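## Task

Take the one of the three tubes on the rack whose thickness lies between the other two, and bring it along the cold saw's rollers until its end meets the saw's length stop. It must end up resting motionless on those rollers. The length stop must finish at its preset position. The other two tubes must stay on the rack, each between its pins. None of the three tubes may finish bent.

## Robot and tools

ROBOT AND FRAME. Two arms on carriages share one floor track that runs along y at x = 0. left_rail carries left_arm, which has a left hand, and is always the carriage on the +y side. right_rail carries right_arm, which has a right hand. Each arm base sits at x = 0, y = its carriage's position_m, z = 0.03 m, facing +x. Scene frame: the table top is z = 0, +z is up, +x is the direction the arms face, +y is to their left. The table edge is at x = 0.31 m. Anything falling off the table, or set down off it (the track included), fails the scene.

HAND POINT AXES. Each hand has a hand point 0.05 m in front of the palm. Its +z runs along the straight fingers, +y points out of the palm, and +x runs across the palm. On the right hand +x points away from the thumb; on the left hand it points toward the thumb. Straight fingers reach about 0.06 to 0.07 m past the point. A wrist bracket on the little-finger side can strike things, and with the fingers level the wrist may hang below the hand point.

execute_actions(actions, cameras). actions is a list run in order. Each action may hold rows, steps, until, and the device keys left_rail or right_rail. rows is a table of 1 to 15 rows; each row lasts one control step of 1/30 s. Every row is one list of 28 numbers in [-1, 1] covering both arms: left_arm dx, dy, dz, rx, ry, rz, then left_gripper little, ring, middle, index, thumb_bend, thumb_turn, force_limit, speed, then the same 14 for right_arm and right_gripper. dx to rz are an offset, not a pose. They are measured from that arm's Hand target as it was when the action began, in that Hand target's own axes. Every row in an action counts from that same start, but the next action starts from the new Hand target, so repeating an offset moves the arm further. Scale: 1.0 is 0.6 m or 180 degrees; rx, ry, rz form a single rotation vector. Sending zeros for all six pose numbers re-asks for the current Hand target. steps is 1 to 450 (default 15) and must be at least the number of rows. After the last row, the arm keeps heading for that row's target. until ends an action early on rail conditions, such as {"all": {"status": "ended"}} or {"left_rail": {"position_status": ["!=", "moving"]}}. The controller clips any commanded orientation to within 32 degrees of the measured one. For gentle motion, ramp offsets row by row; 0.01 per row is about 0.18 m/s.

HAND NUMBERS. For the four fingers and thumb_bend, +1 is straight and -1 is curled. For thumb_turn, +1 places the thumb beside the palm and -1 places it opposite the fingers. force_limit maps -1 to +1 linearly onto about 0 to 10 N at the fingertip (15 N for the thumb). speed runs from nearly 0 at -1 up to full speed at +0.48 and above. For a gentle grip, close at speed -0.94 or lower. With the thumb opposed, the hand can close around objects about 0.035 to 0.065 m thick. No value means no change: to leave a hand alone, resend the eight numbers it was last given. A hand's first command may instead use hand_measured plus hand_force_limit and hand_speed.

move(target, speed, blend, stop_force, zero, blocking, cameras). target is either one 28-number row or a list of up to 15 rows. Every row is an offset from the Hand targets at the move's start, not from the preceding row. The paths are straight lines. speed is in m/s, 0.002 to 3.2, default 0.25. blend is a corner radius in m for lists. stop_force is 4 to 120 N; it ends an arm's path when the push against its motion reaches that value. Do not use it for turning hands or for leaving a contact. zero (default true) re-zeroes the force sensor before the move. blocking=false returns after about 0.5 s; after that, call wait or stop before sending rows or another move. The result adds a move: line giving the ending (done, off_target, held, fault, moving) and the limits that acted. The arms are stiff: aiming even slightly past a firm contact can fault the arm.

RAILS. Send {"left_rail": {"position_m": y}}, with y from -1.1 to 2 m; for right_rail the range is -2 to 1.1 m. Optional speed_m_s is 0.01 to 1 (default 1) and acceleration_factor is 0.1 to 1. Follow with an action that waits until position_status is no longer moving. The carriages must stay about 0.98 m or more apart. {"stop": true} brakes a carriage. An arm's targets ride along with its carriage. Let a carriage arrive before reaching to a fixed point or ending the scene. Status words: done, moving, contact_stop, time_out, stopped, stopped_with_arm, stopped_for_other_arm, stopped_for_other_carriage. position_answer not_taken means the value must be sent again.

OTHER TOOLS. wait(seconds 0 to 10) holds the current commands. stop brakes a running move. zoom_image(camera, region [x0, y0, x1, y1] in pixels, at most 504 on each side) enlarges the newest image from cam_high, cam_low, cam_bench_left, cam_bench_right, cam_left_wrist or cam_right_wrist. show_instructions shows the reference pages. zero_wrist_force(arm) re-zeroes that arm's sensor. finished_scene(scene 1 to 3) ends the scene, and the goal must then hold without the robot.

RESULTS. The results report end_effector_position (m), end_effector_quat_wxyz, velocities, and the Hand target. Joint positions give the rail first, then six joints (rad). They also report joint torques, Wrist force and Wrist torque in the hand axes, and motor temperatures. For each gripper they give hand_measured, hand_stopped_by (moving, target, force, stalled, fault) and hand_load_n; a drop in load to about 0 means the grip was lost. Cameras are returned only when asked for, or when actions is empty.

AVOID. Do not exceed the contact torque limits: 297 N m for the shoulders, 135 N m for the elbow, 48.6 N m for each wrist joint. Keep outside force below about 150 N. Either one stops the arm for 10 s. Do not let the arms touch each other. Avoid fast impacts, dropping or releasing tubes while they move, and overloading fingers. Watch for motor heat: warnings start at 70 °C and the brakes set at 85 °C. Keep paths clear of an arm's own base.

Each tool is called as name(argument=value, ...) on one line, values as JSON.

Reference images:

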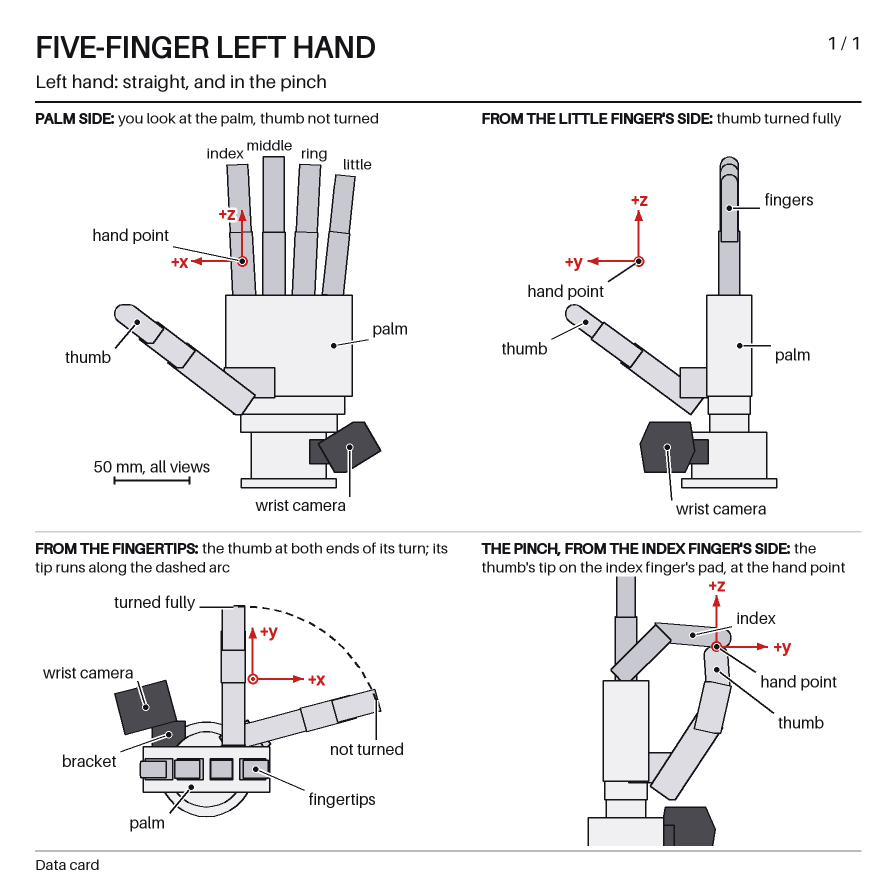

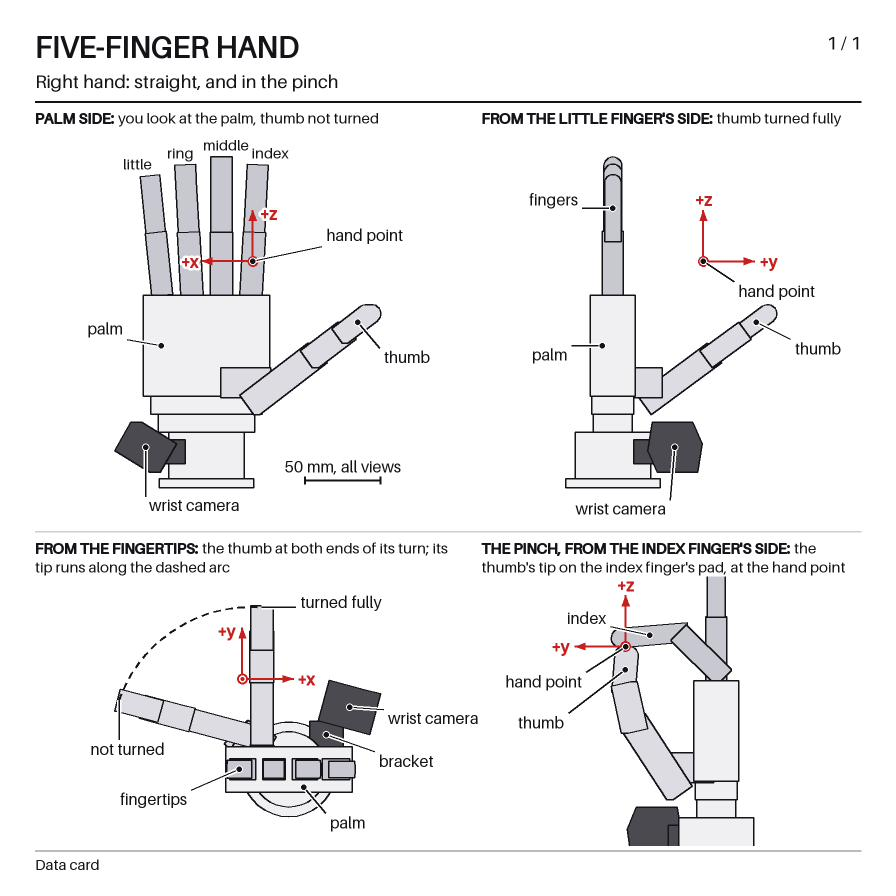

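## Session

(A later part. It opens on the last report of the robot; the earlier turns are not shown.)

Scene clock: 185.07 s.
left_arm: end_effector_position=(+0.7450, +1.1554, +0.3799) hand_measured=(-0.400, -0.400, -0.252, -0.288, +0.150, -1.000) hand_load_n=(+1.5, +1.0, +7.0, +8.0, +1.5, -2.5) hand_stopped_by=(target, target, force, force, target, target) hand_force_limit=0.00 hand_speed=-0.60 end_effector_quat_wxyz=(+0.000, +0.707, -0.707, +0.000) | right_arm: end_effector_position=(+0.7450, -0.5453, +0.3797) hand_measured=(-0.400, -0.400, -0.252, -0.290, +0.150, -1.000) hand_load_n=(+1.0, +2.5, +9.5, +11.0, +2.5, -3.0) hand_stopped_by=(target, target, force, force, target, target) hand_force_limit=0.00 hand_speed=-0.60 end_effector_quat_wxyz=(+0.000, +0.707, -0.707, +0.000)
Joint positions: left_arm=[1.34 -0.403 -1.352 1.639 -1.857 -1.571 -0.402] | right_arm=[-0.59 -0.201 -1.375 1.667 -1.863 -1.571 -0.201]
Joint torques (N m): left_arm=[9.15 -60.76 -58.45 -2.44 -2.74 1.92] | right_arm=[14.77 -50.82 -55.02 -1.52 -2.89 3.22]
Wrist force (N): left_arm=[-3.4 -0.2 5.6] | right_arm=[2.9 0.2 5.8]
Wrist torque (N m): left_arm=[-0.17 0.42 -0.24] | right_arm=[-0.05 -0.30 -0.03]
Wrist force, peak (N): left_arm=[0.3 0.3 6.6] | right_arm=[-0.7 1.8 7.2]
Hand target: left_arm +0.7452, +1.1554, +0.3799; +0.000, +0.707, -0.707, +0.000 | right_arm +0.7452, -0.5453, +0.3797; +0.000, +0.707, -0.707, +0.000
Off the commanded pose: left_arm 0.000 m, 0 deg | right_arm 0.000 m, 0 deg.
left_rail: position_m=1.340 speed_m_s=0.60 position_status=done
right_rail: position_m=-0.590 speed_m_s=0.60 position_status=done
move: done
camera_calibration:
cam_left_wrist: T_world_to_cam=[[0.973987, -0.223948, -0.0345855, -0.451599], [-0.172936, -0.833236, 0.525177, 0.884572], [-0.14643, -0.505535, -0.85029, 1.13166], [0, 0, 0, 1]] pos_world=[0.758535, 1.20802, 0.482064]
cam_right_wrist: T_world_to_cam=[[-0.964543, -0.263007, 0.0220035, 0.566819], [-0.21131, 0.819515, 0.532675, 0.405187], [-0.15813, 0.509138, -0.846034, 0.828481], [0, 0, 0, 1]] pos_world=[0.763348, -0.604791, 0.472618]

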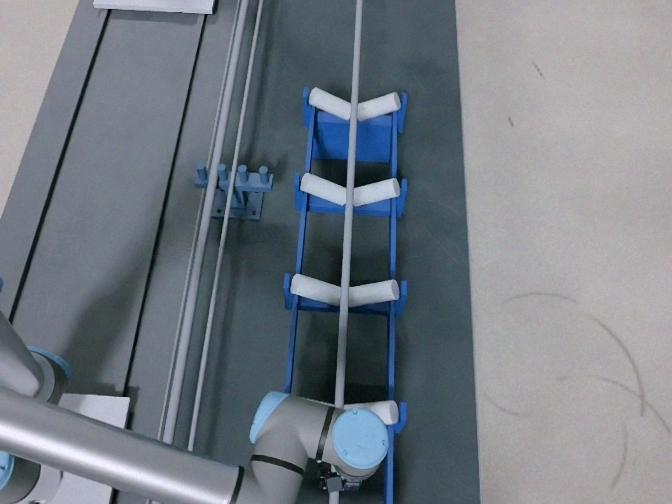

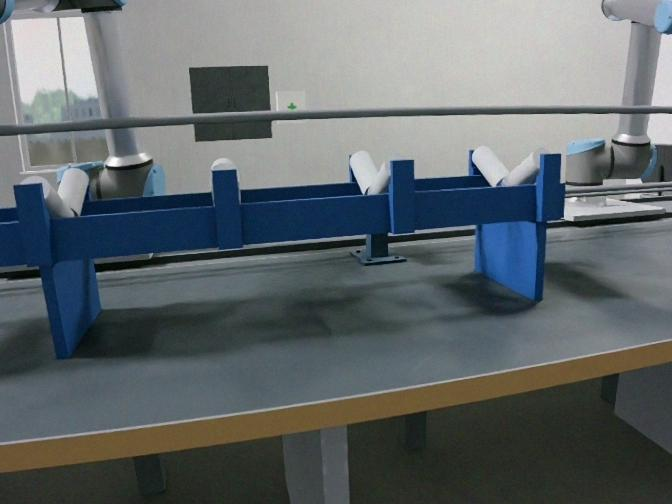

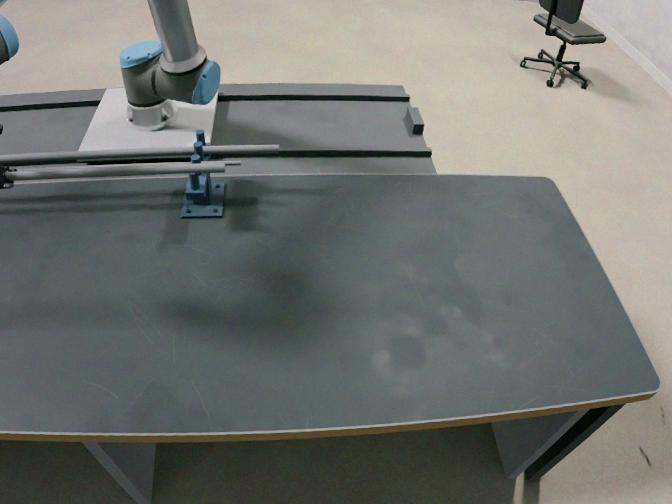

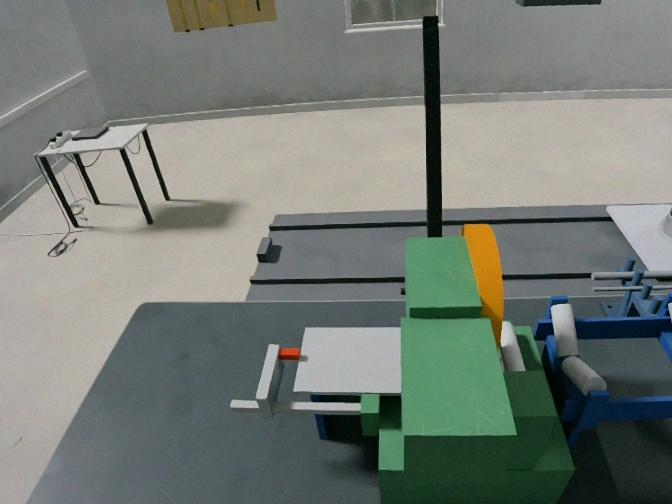

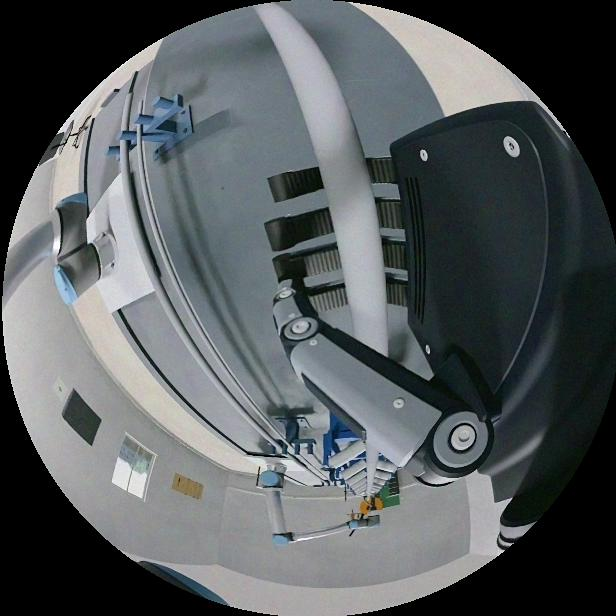

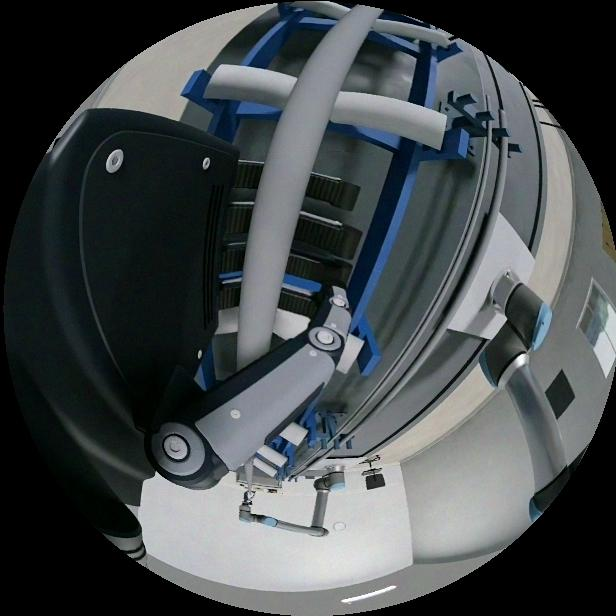

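move(target=[[0,0.002,0.18,0,0,0,-0.4,-0.4,-0.4,-0.4,0.15,-1,0,-0.6,0,0.004,0.18,0,0,0,-0.4,-0.4,-0.4,-0.4,0.15,-1,0,-0.6],[0,0.002,0.2467,0,0,0,-0.4,-0.4,-0.4,-0.4,0.15,-1,0,-0.6,0,0.004,0.2467,0,0,0,-0.4,-0.4,-0.4,-0.4,0.15,-1,0,-0.6]], speed=[0.08,0.015], stop_force=5, cameras=["cam_high","cam_low"])

Scene clock: 204.60 s.
left_arm: end_effector_position=(+0.7439, +1.1554, +0.2412) hand_measured=(-0.400, -0.400, -0.252, -0.288, +0.150, -1.000) hand_load_n=(+0.0, +0.0, +7.0, +8.0, +2.0, -2.5) hand_stopped_by=(target, target, force, force, target, target) hand_force_limit=0.00 hand_speed=-0.60 end_effector_quat_wxyz=(+0.000, +0.707, -0.707, +0.000) | right_arm: end_effector_position=(+0.7427, -0.5454, +0.2438) hand_measured=(-0.400, -0.400, -0.252, -0.290, +0.150, -1.000) hand_load_n=(+0.0, +0.5, +9.5, +11.0, +2.5, -3.0) hand_stopped_by=(target, target, force, force, target, target) hand_force_limit=0.00 hand_speed=-0.60 end_effector_quat_wxyz=(+0.000, +0.707, -0.707, +0.000)
Joint positions: left_arm=[1.34 -0.403 -1.263 1.788 -2.095 -1.571 -0.403] | right_arm=[-0.59 -0.201 -1.289 1.817 -2.098 -1.571 -0.202]
Joint torques (N m): left_arm=[-8.35 -84.55 -49.94 -1.63 0.25 -1.34] | right_arm=[-6.89 -85.8 -48.25 -1.18 1.84 -2.92]
Wrist force (N): left_arm=[-0.5 0.2 1.1] | right_arm=[-0.6 0.3 0.6]
Wrist torque (N m): left_arm=[-0.01 0.14 0.01] | right_arm=[0.08 0.04 0.15]
Wrist force, peak (N): left_arm=[-3.6 0.0 5.9] | right_arm=[3.0 0.2 6.2]
Hand target: left_arm +0.7439, +1.1554, +0.2412; +0.000, +0.707, -0.707, +0.000 (not the last commanded pose) | right_arm +0.7427, -0.5454, +0.2438; +0.000, +0.707, -0.707, +0.000 (not the last commanded pose)
Off the commanded pose: left_arm 0.009 m, 0 deg | right_arm 0.012 m, 0 deg.
left_rail: position_m=1.340 speed_m_s=0.60 position_status=done
right_rail: position_m=-0.590 speed_m_s=0.60 position_status=done
move: contact (left_arm, right_arm); path passed 1 of 2 targets
Images, in order (width x height): cam_high 672x504, cam_low 672x504.

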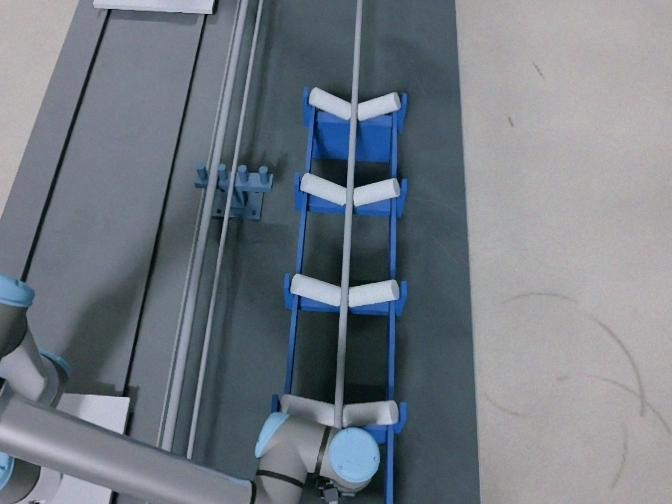

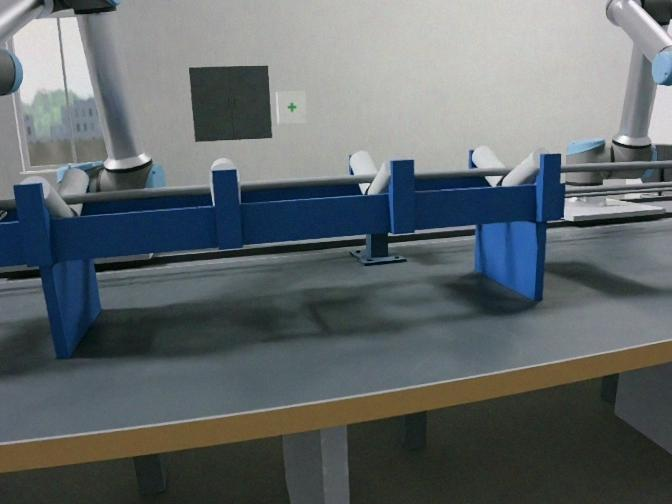

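execute_actions(actions=[{"rows":[[0,0,0,0,0,0,1,1,1,1,0.15,-1,0,0.2,0,0,0,0,0,0,1,1,1,1,0.15,-1,0,0.2]],"steps":34},{"rows":[[0,0,0,0,0,0,1,1,1,1,0.9,-1,0,0.2,0,0,0,0,0,0,1,1,1,1,0.9,-1,0,0.2]],"steps":14}])

move(target=[0,0,-0.32,0,0,0,1,1,1,1,0.9,-1,0,0.2,0,0,-0.32,0,0,0,1,1,1,1,0.9,-1,0,0.2], speed=0.2, cameras=["cam_bench_left","cam_bench_right"])

Scene clock: 238.73 s.
left_arm: end_effector_position=(+0.7439, +1.1554, +0.2412) hand_measured=(+1.000, +1.000, +1.000, +1.000, +0.900, -1.000) hand_load_n=(+0.0, +0.0, +0.0, +0.0, +0.0, +0.0) hand_stopped_by=(target, target, target, target, target, target) hand_force_limit=0.00 hand_speed=0.20 end_effector_quat_wxyz=(+0.000, +0.707, -0.707, +0.000) | right_arm: end_effector_position=(+0.7427, -0.5454, +0.2438) hand_measured=(+1.000, +1.000, +1.000, +1.000, +0.900, -1.000) hand_load_n=(+0.0, +0.0, +0.0, +0.0, +0.0, +0.0) hand_stopped_by=(target, target, target, target, target, target) hand_force_limit=0.00 hand_speed=0.20 end_effector_quat_wxyz=(+0.000, +0.707, -0.707, +0.000)
Joint positions: left_arm=[1.34 -0.403 -1.263 1.788 -2.095 -1.571 -0.403] | right_arm=[-0.59 -0.201 -1.289 1.817 -2.098 -1.571 -0.202]
Joint torques (N m): left_arm=[-4.5 -81.81 -48.02 -1.94 0.13 -0.75] | right_arm=[-6.75 -82.59 -45.32 -1.34 0.63 -2.89]
Wrist force (N): left_arm=[-0.4 0.0 0.0] | right_arm=[-0.5 0.6 0.2]
Wrist torque (N m): left_arm=[-0.02 0.08 0.02] | right_arm=[0.11 0.05 0.17]
Wrist force, peak (N): left_arm=[-0.6 -0.4 0.8] | right_arm=[-0.6 0.7 0.7]
Hand target: left_arm +0.7439, +1.1554, +0.2412; +0.000, +0.707, -0.707, +0.000 | right_arm +0.7427, -0.5454, +0.2438; +0.000, +0.707, -0.707, +0.000
Off the commanded pose: left_arm 0.000 m, 0 deg | right_arm 0.000 m, 0 deg.
left_rail: position_m=1.340 speed_m_s=0.60 position_status=done
right_rail: position_m=-0.590 speed_m_s=0.60 position_status=done

Scene clock: 240.43 s.
left_arm: end_effector_position=(+0.7440, +1.1555, +0.4330) hand_measured=(+1.000, +1.000, +1.000, +1.000, +0.900, -1.000) hand_load_n=(+0.0, +0.0, +0.0, +0.0, +0.0, +0.0) hand_stopped_by=(target, target, target, target, target, target) hand_force_limit=0.00 hand_speed=0.20 end_effector_quat_wxyz=(+0.000, +0.707, -0.707, +0.000) | right_arm: end_effector_position=(+0.7428, -0.5453, +0.4356) hand_measured=(+1.000, +1.000, +1.000, +1.000, +0.900, -1.000) hand_load_n=(+0.0, +0.0, +0.0, +0.0, -0.5, +0.0) hand_stopped_by=(target, target, target, target, target, target) hand_force_limit=0.00 hand_speed=0.20 end_effector_quat_wxyz=(+0.000, +0.707, -0.707, +0.000)
Joint positions: left_arm=[1.34 -0.403 -1.374 1.57 -1.766 -1.571 -0.402] | right_arm=[-0.59 -0.201 -1.401 1.597 -1.767 -1.571 -0.202]
Joint torques (N m): left_arm=[-2.32 -79.92 -53.22 -1.46 1.01 1.21] | right_arm=[0.72 -80.27 -52.89 -0.89 -3.49 -2.93]
Wrist force (N): left_arm=[-0.6 0.3 0.0] | right_arm=[0.0 0.3 0.0]
Wrist torque (N m): left_arm=[0.04 0.11 -0.02] | right_arm=[0.07 -0.02 0.13]
Wrist force, peak (N): left_arm=[-0.3 0.5 1.3] | right_arm=[-0.2 0.3 1.6]
Hand target: left_arm +0.7440, +1.1554, +0.4332; +0.000, +0.707, -0.707, +0.000 | right_arm +0.7428, -0.5453, +0.4358; +0.000, +0.707, -0.707, +0.000
Off the commanded pose: left_arm 0.000 m, 0 deg | right_arm 0.000 m, 0 deg.
left_rail: position_m=1.340 speed_m_s=0.60 position_status=done
right_rail: position_m=-0.590 speed_m_s=0.60 position_status=done
move: done
Images, in order (width x height): cam_bench_left 672x504, cam_bench_right 672x504.

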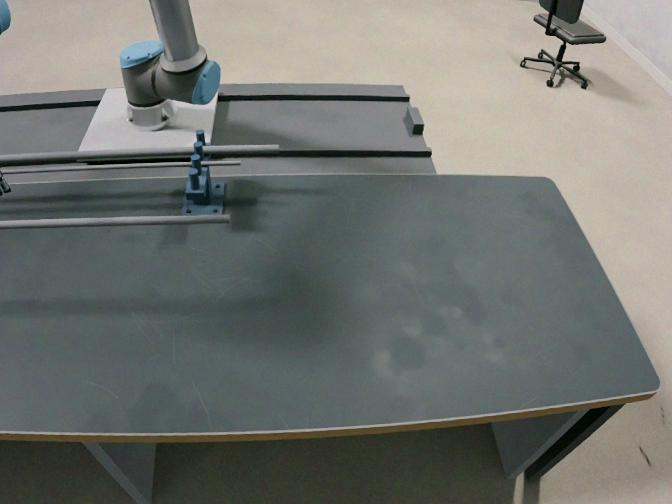

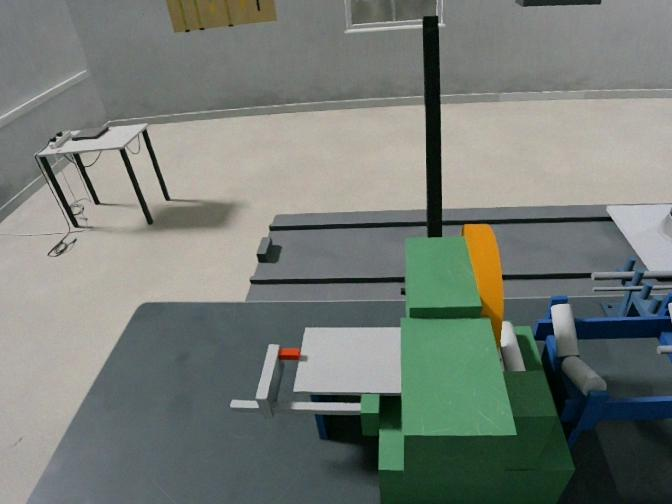

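move(target=[[-0.983,-0.1135,0.058,0,0,-0.5,1,1,1,1,0.9,1,0,0.2,0,0,0,0,0,0,1,1,1,1,0.9,-1,0,0.2],[-0.983,-0.1135,0.389,0,0,-0.5,1,1,1,1,0.9,1,0,0.2,0,0,0,0,0,0,1,1,1,1,0.9,-1,0,0.2]], speed=[0.3,0.15], blend=[0.02,0], cameras=["cam_left_wrist","cam_bench_left"])

Scene clock: 263.77 s.
left_arm: end_effector_position=(+0.8123, +1.7451, +0.1999) hand_measured=(+1.000, +1.000, +1.000, +1.000, +0.900, +1.000) hand_load_n=(+0.0, +0.0, +0.0, +0.0, -0.5, +0.0) hand_stopped_by=(target, target, target, target, target, target) hand_force_limit=0.00 hand_speed=0.20 end_effector_quat_wxyz=(+0.000, +1.000, +0.000, +0.000) | right_arm: end_effector_position=(+0.7428, -0.5453, +0.4358) hand_measured=(+1.000, +1.000, +1.000, +1.000, +0.900, -1.000) hand_load_n=(+0.0, +0.0, +0.0, +0.0, +0.0, +0.0) hand_stopped_by=(target, target, target, target, target, target) hand_force_limit=0.00 hand_speed=0.20 end_effector_quat_wxyz=(+0.000, +0.707, -0.707, +0.000)
Joint positions: left_arm=[1.34 0.344 -1.097 1.626 -2.099 -1.571 -1.226] | right_arm=[-0.59 -0.201 -1.401 1.597 -1.766 -1.571 -0.202]
Joint torques (N m): left_arm=[12 -69.07 -34.16 -5.14 0.35 -1.77] | right_arm=[-5.86 -75.28 -53.39 -1 -3.53 -2.87]
Wrist force (N): left_arm=[0.1 -0.3 0.3] | right_arm=[0.1 0.5 0.0]
Wrist torque (N m): left_arm=[-0.09 -0.01 0.07] | right_arm=[0.12 -0.04 0.15]
Wrist force, peak (N): left_arm=[-0.7 -1.3 -0.5] | right_arm=[-0.6 0.6 0.2]
Hand target: left_arm +0.8124, +1.7451, +0.1996; +0.000, +1.000, +0.000, +0.000 | right_arm +0.7428, -0.5453, +0.4358; +0.000, +0.707, -0.707, +0.000
Off the commanded pose: left_arm 0.000 m, 0 deg | right_arm 0.000 m, 0 deg.
left_rail: position_m=1.340 speed_m_s=0.60 position_status=done
right_rail: position_m=-0.590 speed_m_s=0.60 position_status=done
move: done
camera_calibration:
cam_left_wrist: T_world_to_cam=[[0.223954, 0.973995, -0.0343107, -1.87272], [0.833734, -0.173235, 0.524288, -0.487255], [0.50471, -0.146023, -0.85085, 0.130285], [0, 0, 0, 1]] pos_world=[0.759888, 1.75863, 0.302061]
Images, in order (width x height): cam_bench_left 672x504, cam_left_wrist 616x616.

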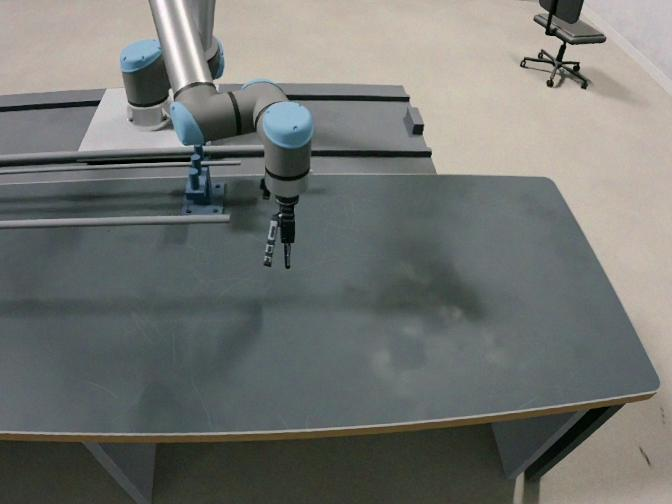

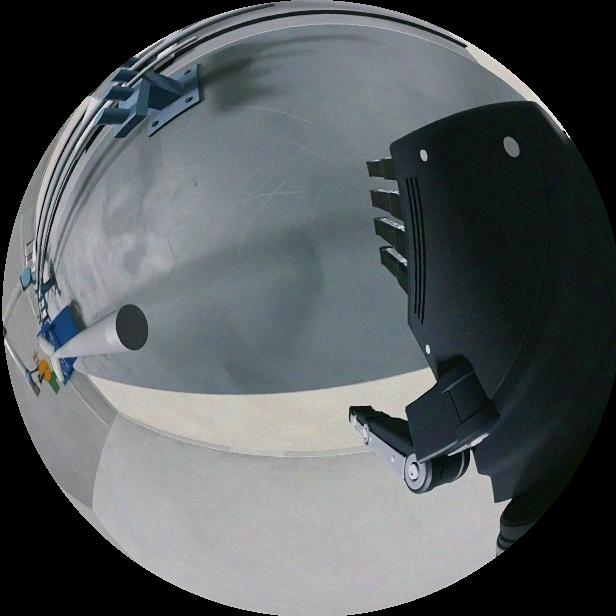

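move(target=[0.0067,0.975,-0.005,0,0,0,1,1,1,1,0.9,1,0,0.2,0,0,0,0,0,0,1,1,1,1,0.9,-1,0,0.2], speed=0.065, stop_force=6, cameras=["cam_left_wrist","cam_bench_right"])

Scene clock: 288.67 s.
left_arm: end_effector_position=(+0.8160, +1.1601, +0.2027) hand_measured=(+1.000, +1.000, +1.000, +1.000, +0.900, +1.000) hand_load_n=(+0.0, +0.0, +0.0, +0.0, +0.0, +0.0) hand_stopped_by=(target, target, target, target, target, target) hand_force_limit=0.00 hand_speed=0.20 end_effector_quat_wxyz=(+0.000, +1.000, +0.000, +0.000) | right_arm: end_effector_position=(+0.7428, -0.5453, +0.4358) hand_measured=(+1.000, +1.000, +1.000, +1.000, +0.900, -1.000) hand_load_n=(+0.0, +0.0, +0.0, +0.0, -0.5, +0.0) hand_stopped_by=(target, target, target, target, target, target) hand_force_limit=0.00 hand_speed=0.20 end_effector_quat_wxyz=(+0.000, +0.707, -0.707, +0.000)
Joint positions: left_arm=[1.34 -0.372 -1.264 1.869 -2.175 -1.571 -1.942] | right_arm=[-0.59 -0.201 -1.401 1.597 -1.766 -1.571 -0.202]
Joint torques (N m): left_arm=[-11.42 -54.99 -47.68 -1.86 1.69 -1.71] | right_arm=[-3.63 -62.91 -53.23 -1.83 -2.88 -3.01]
Wrist force (N): left_arm=[-0.4 -1.2 0.3] | right_arm=[-0.1 0.5 -0.3]
Wrist torque (N m): left_arm=[-0.12 0.10 0.10] | right_arm=[0.13 0.00 0.14]
Wrist force, peak (N): left_arm=[-0.1 -4.2 0.3] | right_arm=[-0.6 0.7 -0.1]
Hand target: left_arm +0.8160, +1.1601, +0.2027; +0.000, +1.000, +0.000, +0.000 | right_arm +0.7428, -0.5453, +0.4358; +0.000, +0.707, -0.707, +0.000
Off the commanded pose: left_arm 0.000 m, 0 deg | right_arm 0.000 m, 0 deg.
left_rail: position_m=1.340 speed_m_s=0.60 position_status=done
right_rail: position_m=-0.590 speed_m_s=0.60 position_status=done
move: done
camera_calibration:
cam_left_wrist: T_world_to_cam=[[0.223956, 0.973995, -0.0343131, -1.30364], [0.833707, -0.173227, 0.524332, -0.593121], [0.504753, -0.146035, -0.850822, 0.0454856], [0, 0, 0, 1]] pos_world=[0.763488, 1.17363, 0.304961]
Images, in order (width x height): cam_bench_right 672x504, cam_left_wrist 616x616.

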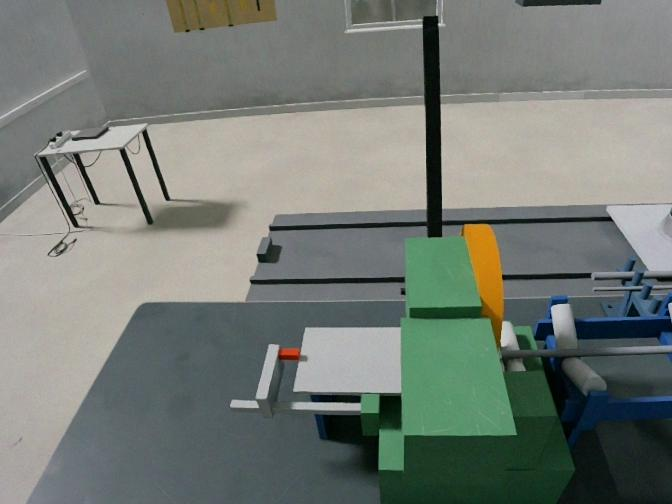

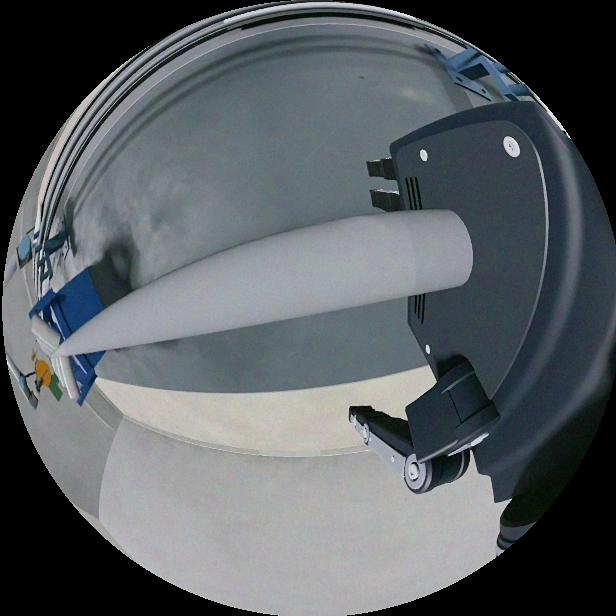

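move(target=[0.0034,0.5,-0.0025,0,0,0,1,1,1,1,0.9,1,0,0.2,0,0,0,0,0,0,1,1,1,1,0.9,-1,0,0.2], speed=0.065, stop_force=6, cameras=["cam_left_wrist","cam_bench_right"])

zoom_image(camera="cam_bench_right", region=[220, 280, 470, 480])

Scene clock: 303.23 s.
left_arm: end_effector_position=(+0.8178, +0.8601, +0.2043) hand_measured=(+1.000, +1.000, +1.000, +1.000, +0.900, +1.000) hand_load_n=(+0.0, +0.0, +0.0, +0.0, +0.0, +0.0) hand_stopped_by=(target, target, target, target, target, target) hand_force_limit=0.00 hand_speed=0.20 end_effector_quat_wxyz=(+0.000, +1.000, +0.000, +0.000) | right_arm: end_effector_position=(+0.7428, -0.5453, +0.4358) hand_measured=(+1.000, +1.000, +1.000, +1.000, +0.900, -1.000) hand_load_n=(+0.0, +0.0, +0.0, +0.0, +0.0, +0.5) hand_stopped_by=(target, target, target, target, target, target) hand_force_limit=0.00 hand_speed=0.20 end_effector_quat_wxyz=(+0.000, +0.707, -0.707, +0.000)
Joint positions: left_arm=[1.34 -0.686 -1.126 1.662 -2.107 -1.571 -2.256] | right_arm=[-0.59 -0.201 -1.401 1.597 -1.766 -1.571 -0.202]
Joint torques (N m): left_arm=[-11.01 -66.8 -49.38 -2.06 0.75 -1.62] | right_arm=[-2.88 -54.55 -52.4 -2.11 -2.49 -2.64]
Wrist force (N): left_arm=[-0.4 -1.2 0.0] | right_arm=[0.3 0.4 0.4]
Wrist torque (N m): left_arm=[-0.08 0.06 0.09] | right_arm=[0.08 -0.09 0.16]
Wrist force, peak (N): left_arm=[-0.6 -2.7 0.4] | right_arm=[0.0 0.8 0.2]
Hand target: left_arm +0.8178, +0.8601, +0.2043; +0.000, +1.000, +0.000, +0.000 | right_arm +0.7428, -0.5453, +0.4358; +0.000, +0.707, -0.707, +0.000
Off the commanded pose: left_arm 0.000 m, 0 deg | right_arm 0.000 m, 0 deg.
left_rail: position_m=1.340 speed_m_s=0.60 position_status=done
right_rail: position_m=-0.590 speed_m_s=0.60 position_status=done
move: done
camera_calibration:
cam_left_wrist: T_world_to_cam=[[0.223956, 0.973995, -0.0343131, -1.01181], [0.833707, -0.173227, 0.524332, -0.647512], [0.504753, -0.146035, -0.850822, 0.00207747], [0, 0, 0, 1]] pos_world=[0.765388, 0.873633, 0.306561]
Images, in order (width x height): cam_bench_right 672x504, cam_left_wrist 616x616.

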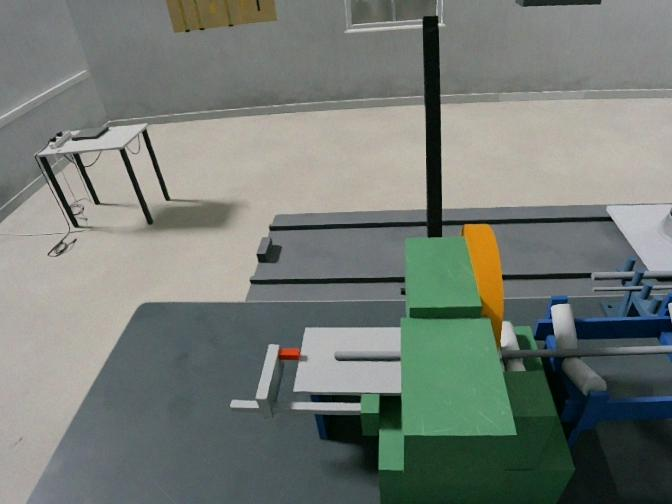

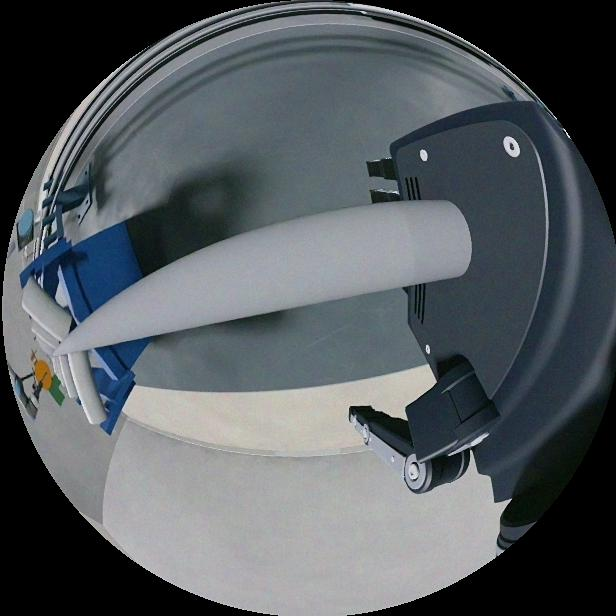

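Scaled by 2.016 from the camera's 672x504 image, which has a finer 960x720 frame.

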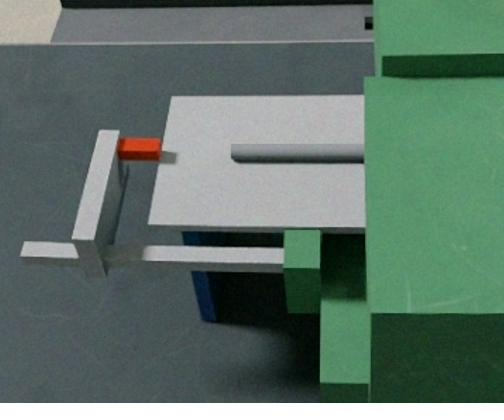

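move(target=[0.0007,0.105,-0.0005,0,0,0,1,1,1,1,0.9,1,0,0.2,0,0,0,0,0,0,1,1,1,1,0.9,-1,0,0.2], speed=0.05, stop_force=5, cameras=["cam_bench_right"])

zoom_image(camera="cam_bench_right", region=[220, 280, 470, 480])

Scene clock: 316.13 s.
left_arm: end_effector_position=(+0.8182, +0.7971, +0.2046) hand_measured=(+1.000, +1.000, +1.000, +1.000, +0.900, +1.000) hand_load_n=(+0.0, +0.0, +0.0, +0.0, +0.0, +0.0) hand_stopped_by=(target, target, target, target, target, target) hand_force_limit=0.00 hand_speed=0.20 end_effector_quat_wxyz=(+0.000, +1.000, +0.000, +0.000) | right_arm: end_effector_position=(+0.7428, -0.5453, +0.4358) hand_measured=(+1.000, +1.000, +1.000, +1.000, +0.900, -1.000) hand_load_n=(+0.0, +0.0, +0.0, +0.0, +0.0, +0.0) hand_stopped_by=(target, target, target, target, target, target) hand_force_limit=0.00 hand_speed=0.20 end_effector_quat_wxyz=(+0.000, +0.707, -0.707, +0.000)
Joint positions: left_arm=[1.34 -0.739 -1.08 1.591 -2.081 -1.571 -2.31] | right_arm=[-0.59 -0.201 -1.401 1.597 -1.766 -1.571 -0.202]
Joint torques (N m): left_arm=[-10.78 -70.27 -50.12 -2.15 -1.58 -1.68] | right_arm=[-3.85 -54.31 -52.68 -2.57 -2.45 -2.27]
Wrist force (N): left_arm=[-0.4 -1.3 0.2] | right_arm=[-0.4 0.1 0.1]
Wrist torque (N m): left_arm=[-0.13 0.07 0.08] | right_arm=[0.05 0.04 0.11]
Wrist force, peak (N): left_arm=[0.0 -3.3 0.2] | right_arm=[-0.5 0.7 -0.4]
Hand target: left_arm +0.8182, +0.7971, +0.2046; +0.000, +1.000, +0.000, +0.000 | right_arm +0.7428, -0.5453, +0.4358; +0.000, +0.707, -0.707, +0.000
Off the commanded pose: left_arm 0.000 m, 0 deg | right_arm 0.000 m, 0 deg.
left_rail: position_m=1.340 speed_m_s=0.60 position_status=done
right_rail: position_m=-0.590 speed_m_s=0.60 position_status=done
move: done
Images, in order (width x height): cam_bench_right 672x504.

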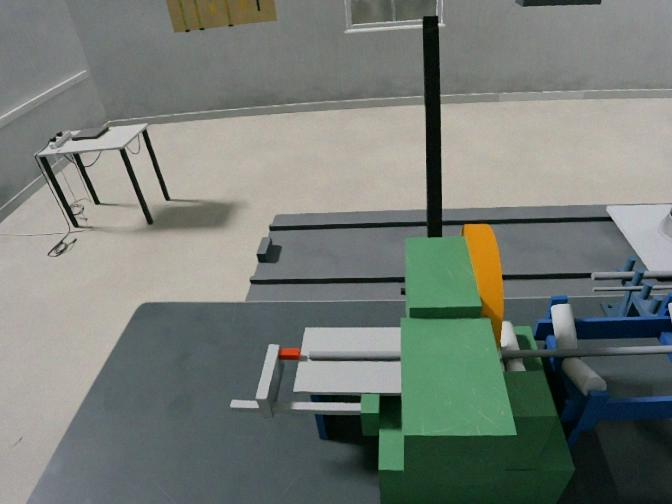

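Scaled by 2.016 from the camera's 672x504 image, which has a finer 960x720 frame.

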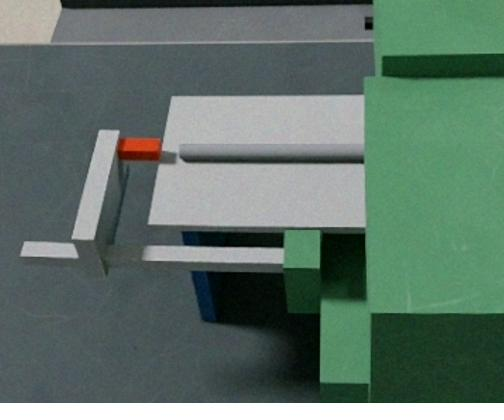

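move(target=[[0,0.023,0,0,0,0,1,1,1,1,0.9,1,0,0.2,0,0,0,0,0,0,1,1,1,1,0.9,-1,0,0.2],[0.0003,0.058,0,0,0,0,1,1,1,1,0.9,1,0,0.2,0,0,0,0,0,0,1,1,1,1,0.9,-1,0,0.2]], speed=[0.02,0.005], stop_force=4, cameras=["cam_bench_right"])

zoom_image(camera="cam_bench_right", region=[220, 280, 470, 480])

Scene clock: 328.10 s.
left_arm: end_effector_position=(+0.8182, +0.7714, +0.2046) hand_measured=(+1.000, +1.000, +1.000, +1.000, +0.900, +1.000) hand_load_n=(+0.0, +0.0, +0.0, +0.0, -0.5, +0.0) hand_stopped_by=(target, target, target, target, target, target) hand_force_limit=0.00 hand_speed=0.20 end_effector_quat_wxyz=(+0.000, +1.000, +0.000, +0.000) | right_arm: end_effector_position=(+0.7428, -0.5453, +0.4358) hand_measured=(+1.000, +1.000, +1.000, +1.000, +0.900, -1.000) hand_load_n=(+0.0, +0.5, +0.0, +0.0, +0.0, +0.0) hand_stopped_by=(target, target, target, target, target, target) hand_force_limit=0.00 hand_speed=0.20 end_effector_quat_wxyz=(+0.000, +0.707, -0.707, +0.000)
Joint positions: left_arm=[1.34 -0.76 -1.06 1.559 -2.069 -1.571 -2.33] | right_arm=[-0.59 -0.201 -1.401 1.597 -1.766 -1.571 -0.202]
Joint torques (N m): left_arm=[3.59 -100.95 -37.78 -6.82 -1.35 1.27] | right_arm=[-1.72 -54.63 -52.95 -2.75 -1.92 -2.25]
Wrist force (N): left_arm=[-0.4 -10.1 -0.4] | right_arm=[-0.7 0.4 0.2]
Wrist torque (N m): left_arm=[-0.64 0.04 0.45] | right_arm=[0.08 0.08 0.11]
Wrist force, peak (N): left_arm=[-0.6 -14.0 -0.9] | right_arm=[-0.7 0.9 0.1]
Hand target: left_arm +0.8182, +0.7714, +0.2046; +0.000, +1.000, +0.000, +0.000 (not the last commanded pose) | right_arm +0.7428, -0.5453, +0.4358; +0.000, +0.707, -0.707, +0.000
Off the commanded pose: left_arm 0.009 m, 0 deg | right_arm 0.000 m, 0 deg.
left_rail: position_m=1.340 speed_m_s=0.60 position_status=done
right_rail: position_m=-0.590 speed_m_s=0.60 position_status=done
move: contact (left_arm); path passed 1 of 2 targets
Images, in order (width x height): cam_bench_right 672x504.

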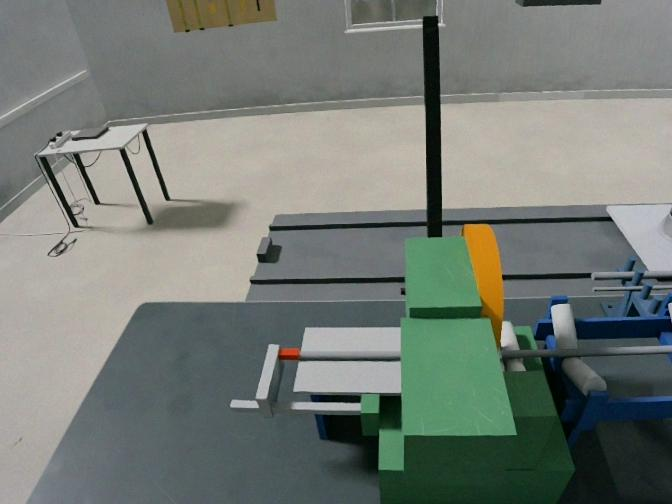

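Scaled by 2.016 from the camera's 672x504 image, which has a finer 960x720 frame.

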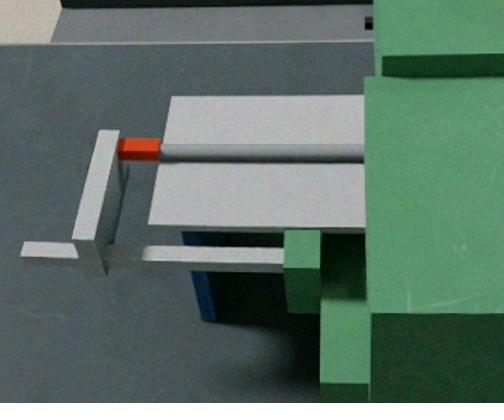

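Contact, stop unmoved. Back off.

move(target=[[0,-0.01,0,0,0,0,1,1,1,1,0.9,1,0,0.2,0,0,0,0,0,0,1,1,1,1,0.9,-1,0,0.2],[0,-0.12,0,0,0,0,1,1,1,1,0.9,1,0,0.2,0,0,0,0,0,0,1,1,1,1,0.9,-1,0,0.2]], speed=[0.01,0.1], cameras=["cam_high","cam_bench_right","cam_left_wrist"])

zoom_image(camera="cam_bench_right", region=[220, 280, 470, 480])

Scene clock: 336.80 s.
left_arm: end_effector_position=(+0.8183, +0.8430, +0.2046) hand_measured=(+1.000, +1.000, +1.000, +1.000, +0.900, +1.000) hand_load_n=(+0.0, +0.0, +0.0, +0.0, +0.0, +0.0) hand_stopped_by=(target, target, target, target, target, target) hand_force_limit=0.00 hand_speed=0.20 end_effector_quat_wxyz=(+0.000, +1.000, +0.000, +0.000) | right_arm: end_effector_position=(+0.7428, -0.5453, +0.4358) hand_measured=(+1.000, +1.000, +1.000, +1.000, +0.900, -1.000) hand_load_n=(+0.0, +0.0, +0.0, +0.0, +0.0, +0.0) hand_stopped_by=(target, target, target, target, target, target) hand_force_limit=0.00 hand_speed=0.20 end_effector_quat_wxyz=(+0.000, +0.707, -0.707, +0.000)
Joint positions: left_arm=[1.34 -0.701 -1.114 1.643 -2.1 -1.571 -2.271] | right_arm=[-0.59 -0.201 -1.401 1.597 -1.766 -1.571 -0.202]
Joint torques (N m): left_arm=[12.65 -100.2 -36.02 -5.82 0.62 2.33] | right_arm=[-1.6 -55.24 -52.77 -3.18 -1.77 -2.16]
Wrist force (N): left_arm=[0.0 -0.1 0.0] | right_arm=[-0.2 0.2 0.1]
Wrist torque (N m): left_arm=[-0.03 0.02 -0.17] | right_arm=[0.06 0.01 0.12]
Wrist force, peak (N): left_arm=[-0.1 -10.1 -1.0] | right_arm=[-0.7 0.5 0.2]
Hand target: left_arm +0.8183, +0.8434, +0.2046; +0.000, +1.000, +0.000, +0.000 | right_arm +0.7428, -0.5453, +0.4358; +0.000, +0.707, -0.707, +0.000
Off the commanded pose: left_arm 0.000 m, 0 deg | right_arm 0.000 m, 0 deg.
left_rail: position_m=1.340 speed_m_s=0.60 position_status=done
right_rail: position_m=-0.590 speed_m_s=0.60 position_status=done
move: done
camera_calibration:
cam_left_wrist: T_world_to_cam=[[0.223956, 0.973995, -0.0343131, -0.995255], [0.833707, -0.173227, 0.524332, -0.651048], [0.504753, -0.146035, -0.850822, -0.000416848], [0, 0, 0, 1]] pos_world=[0.765888, 0.856533, 0.306861]
Images, in order (width x height): cam_high 672x504, cam_bench_right 672x504, cam_left_wrist 616x616.

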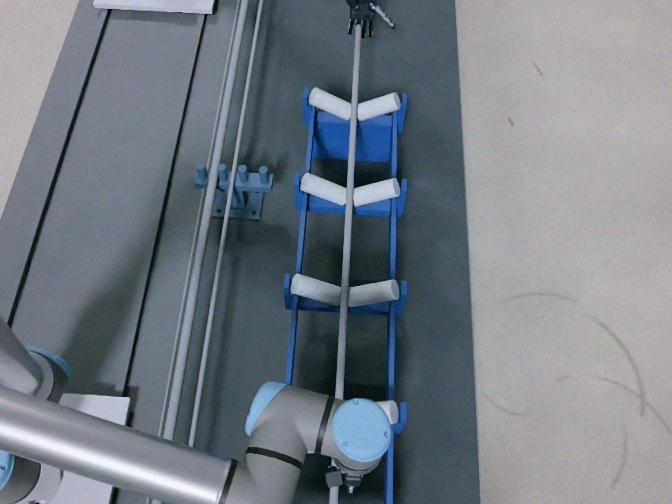

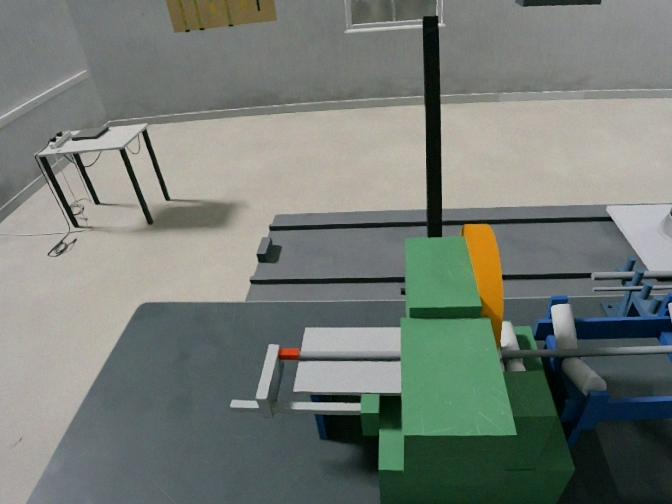

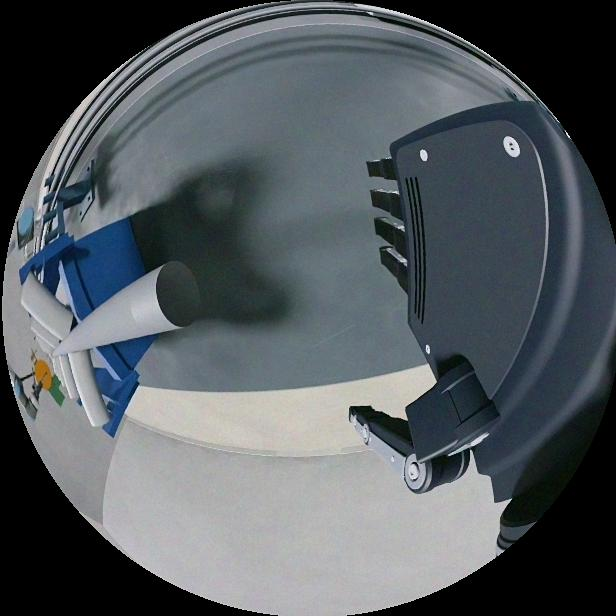

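Scaled by 2.016 from the camera's 672x504 image, which has a finer 960x720 frame.

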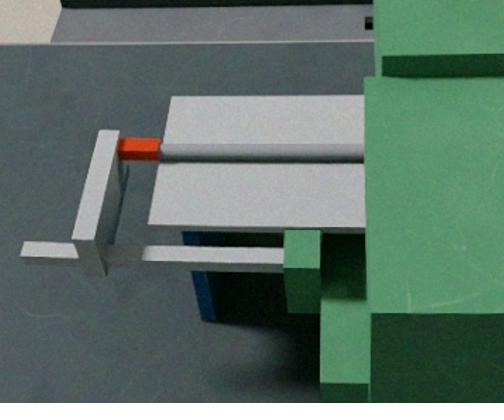

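finished_scene(scene=3)

The scene is finished: the task was done.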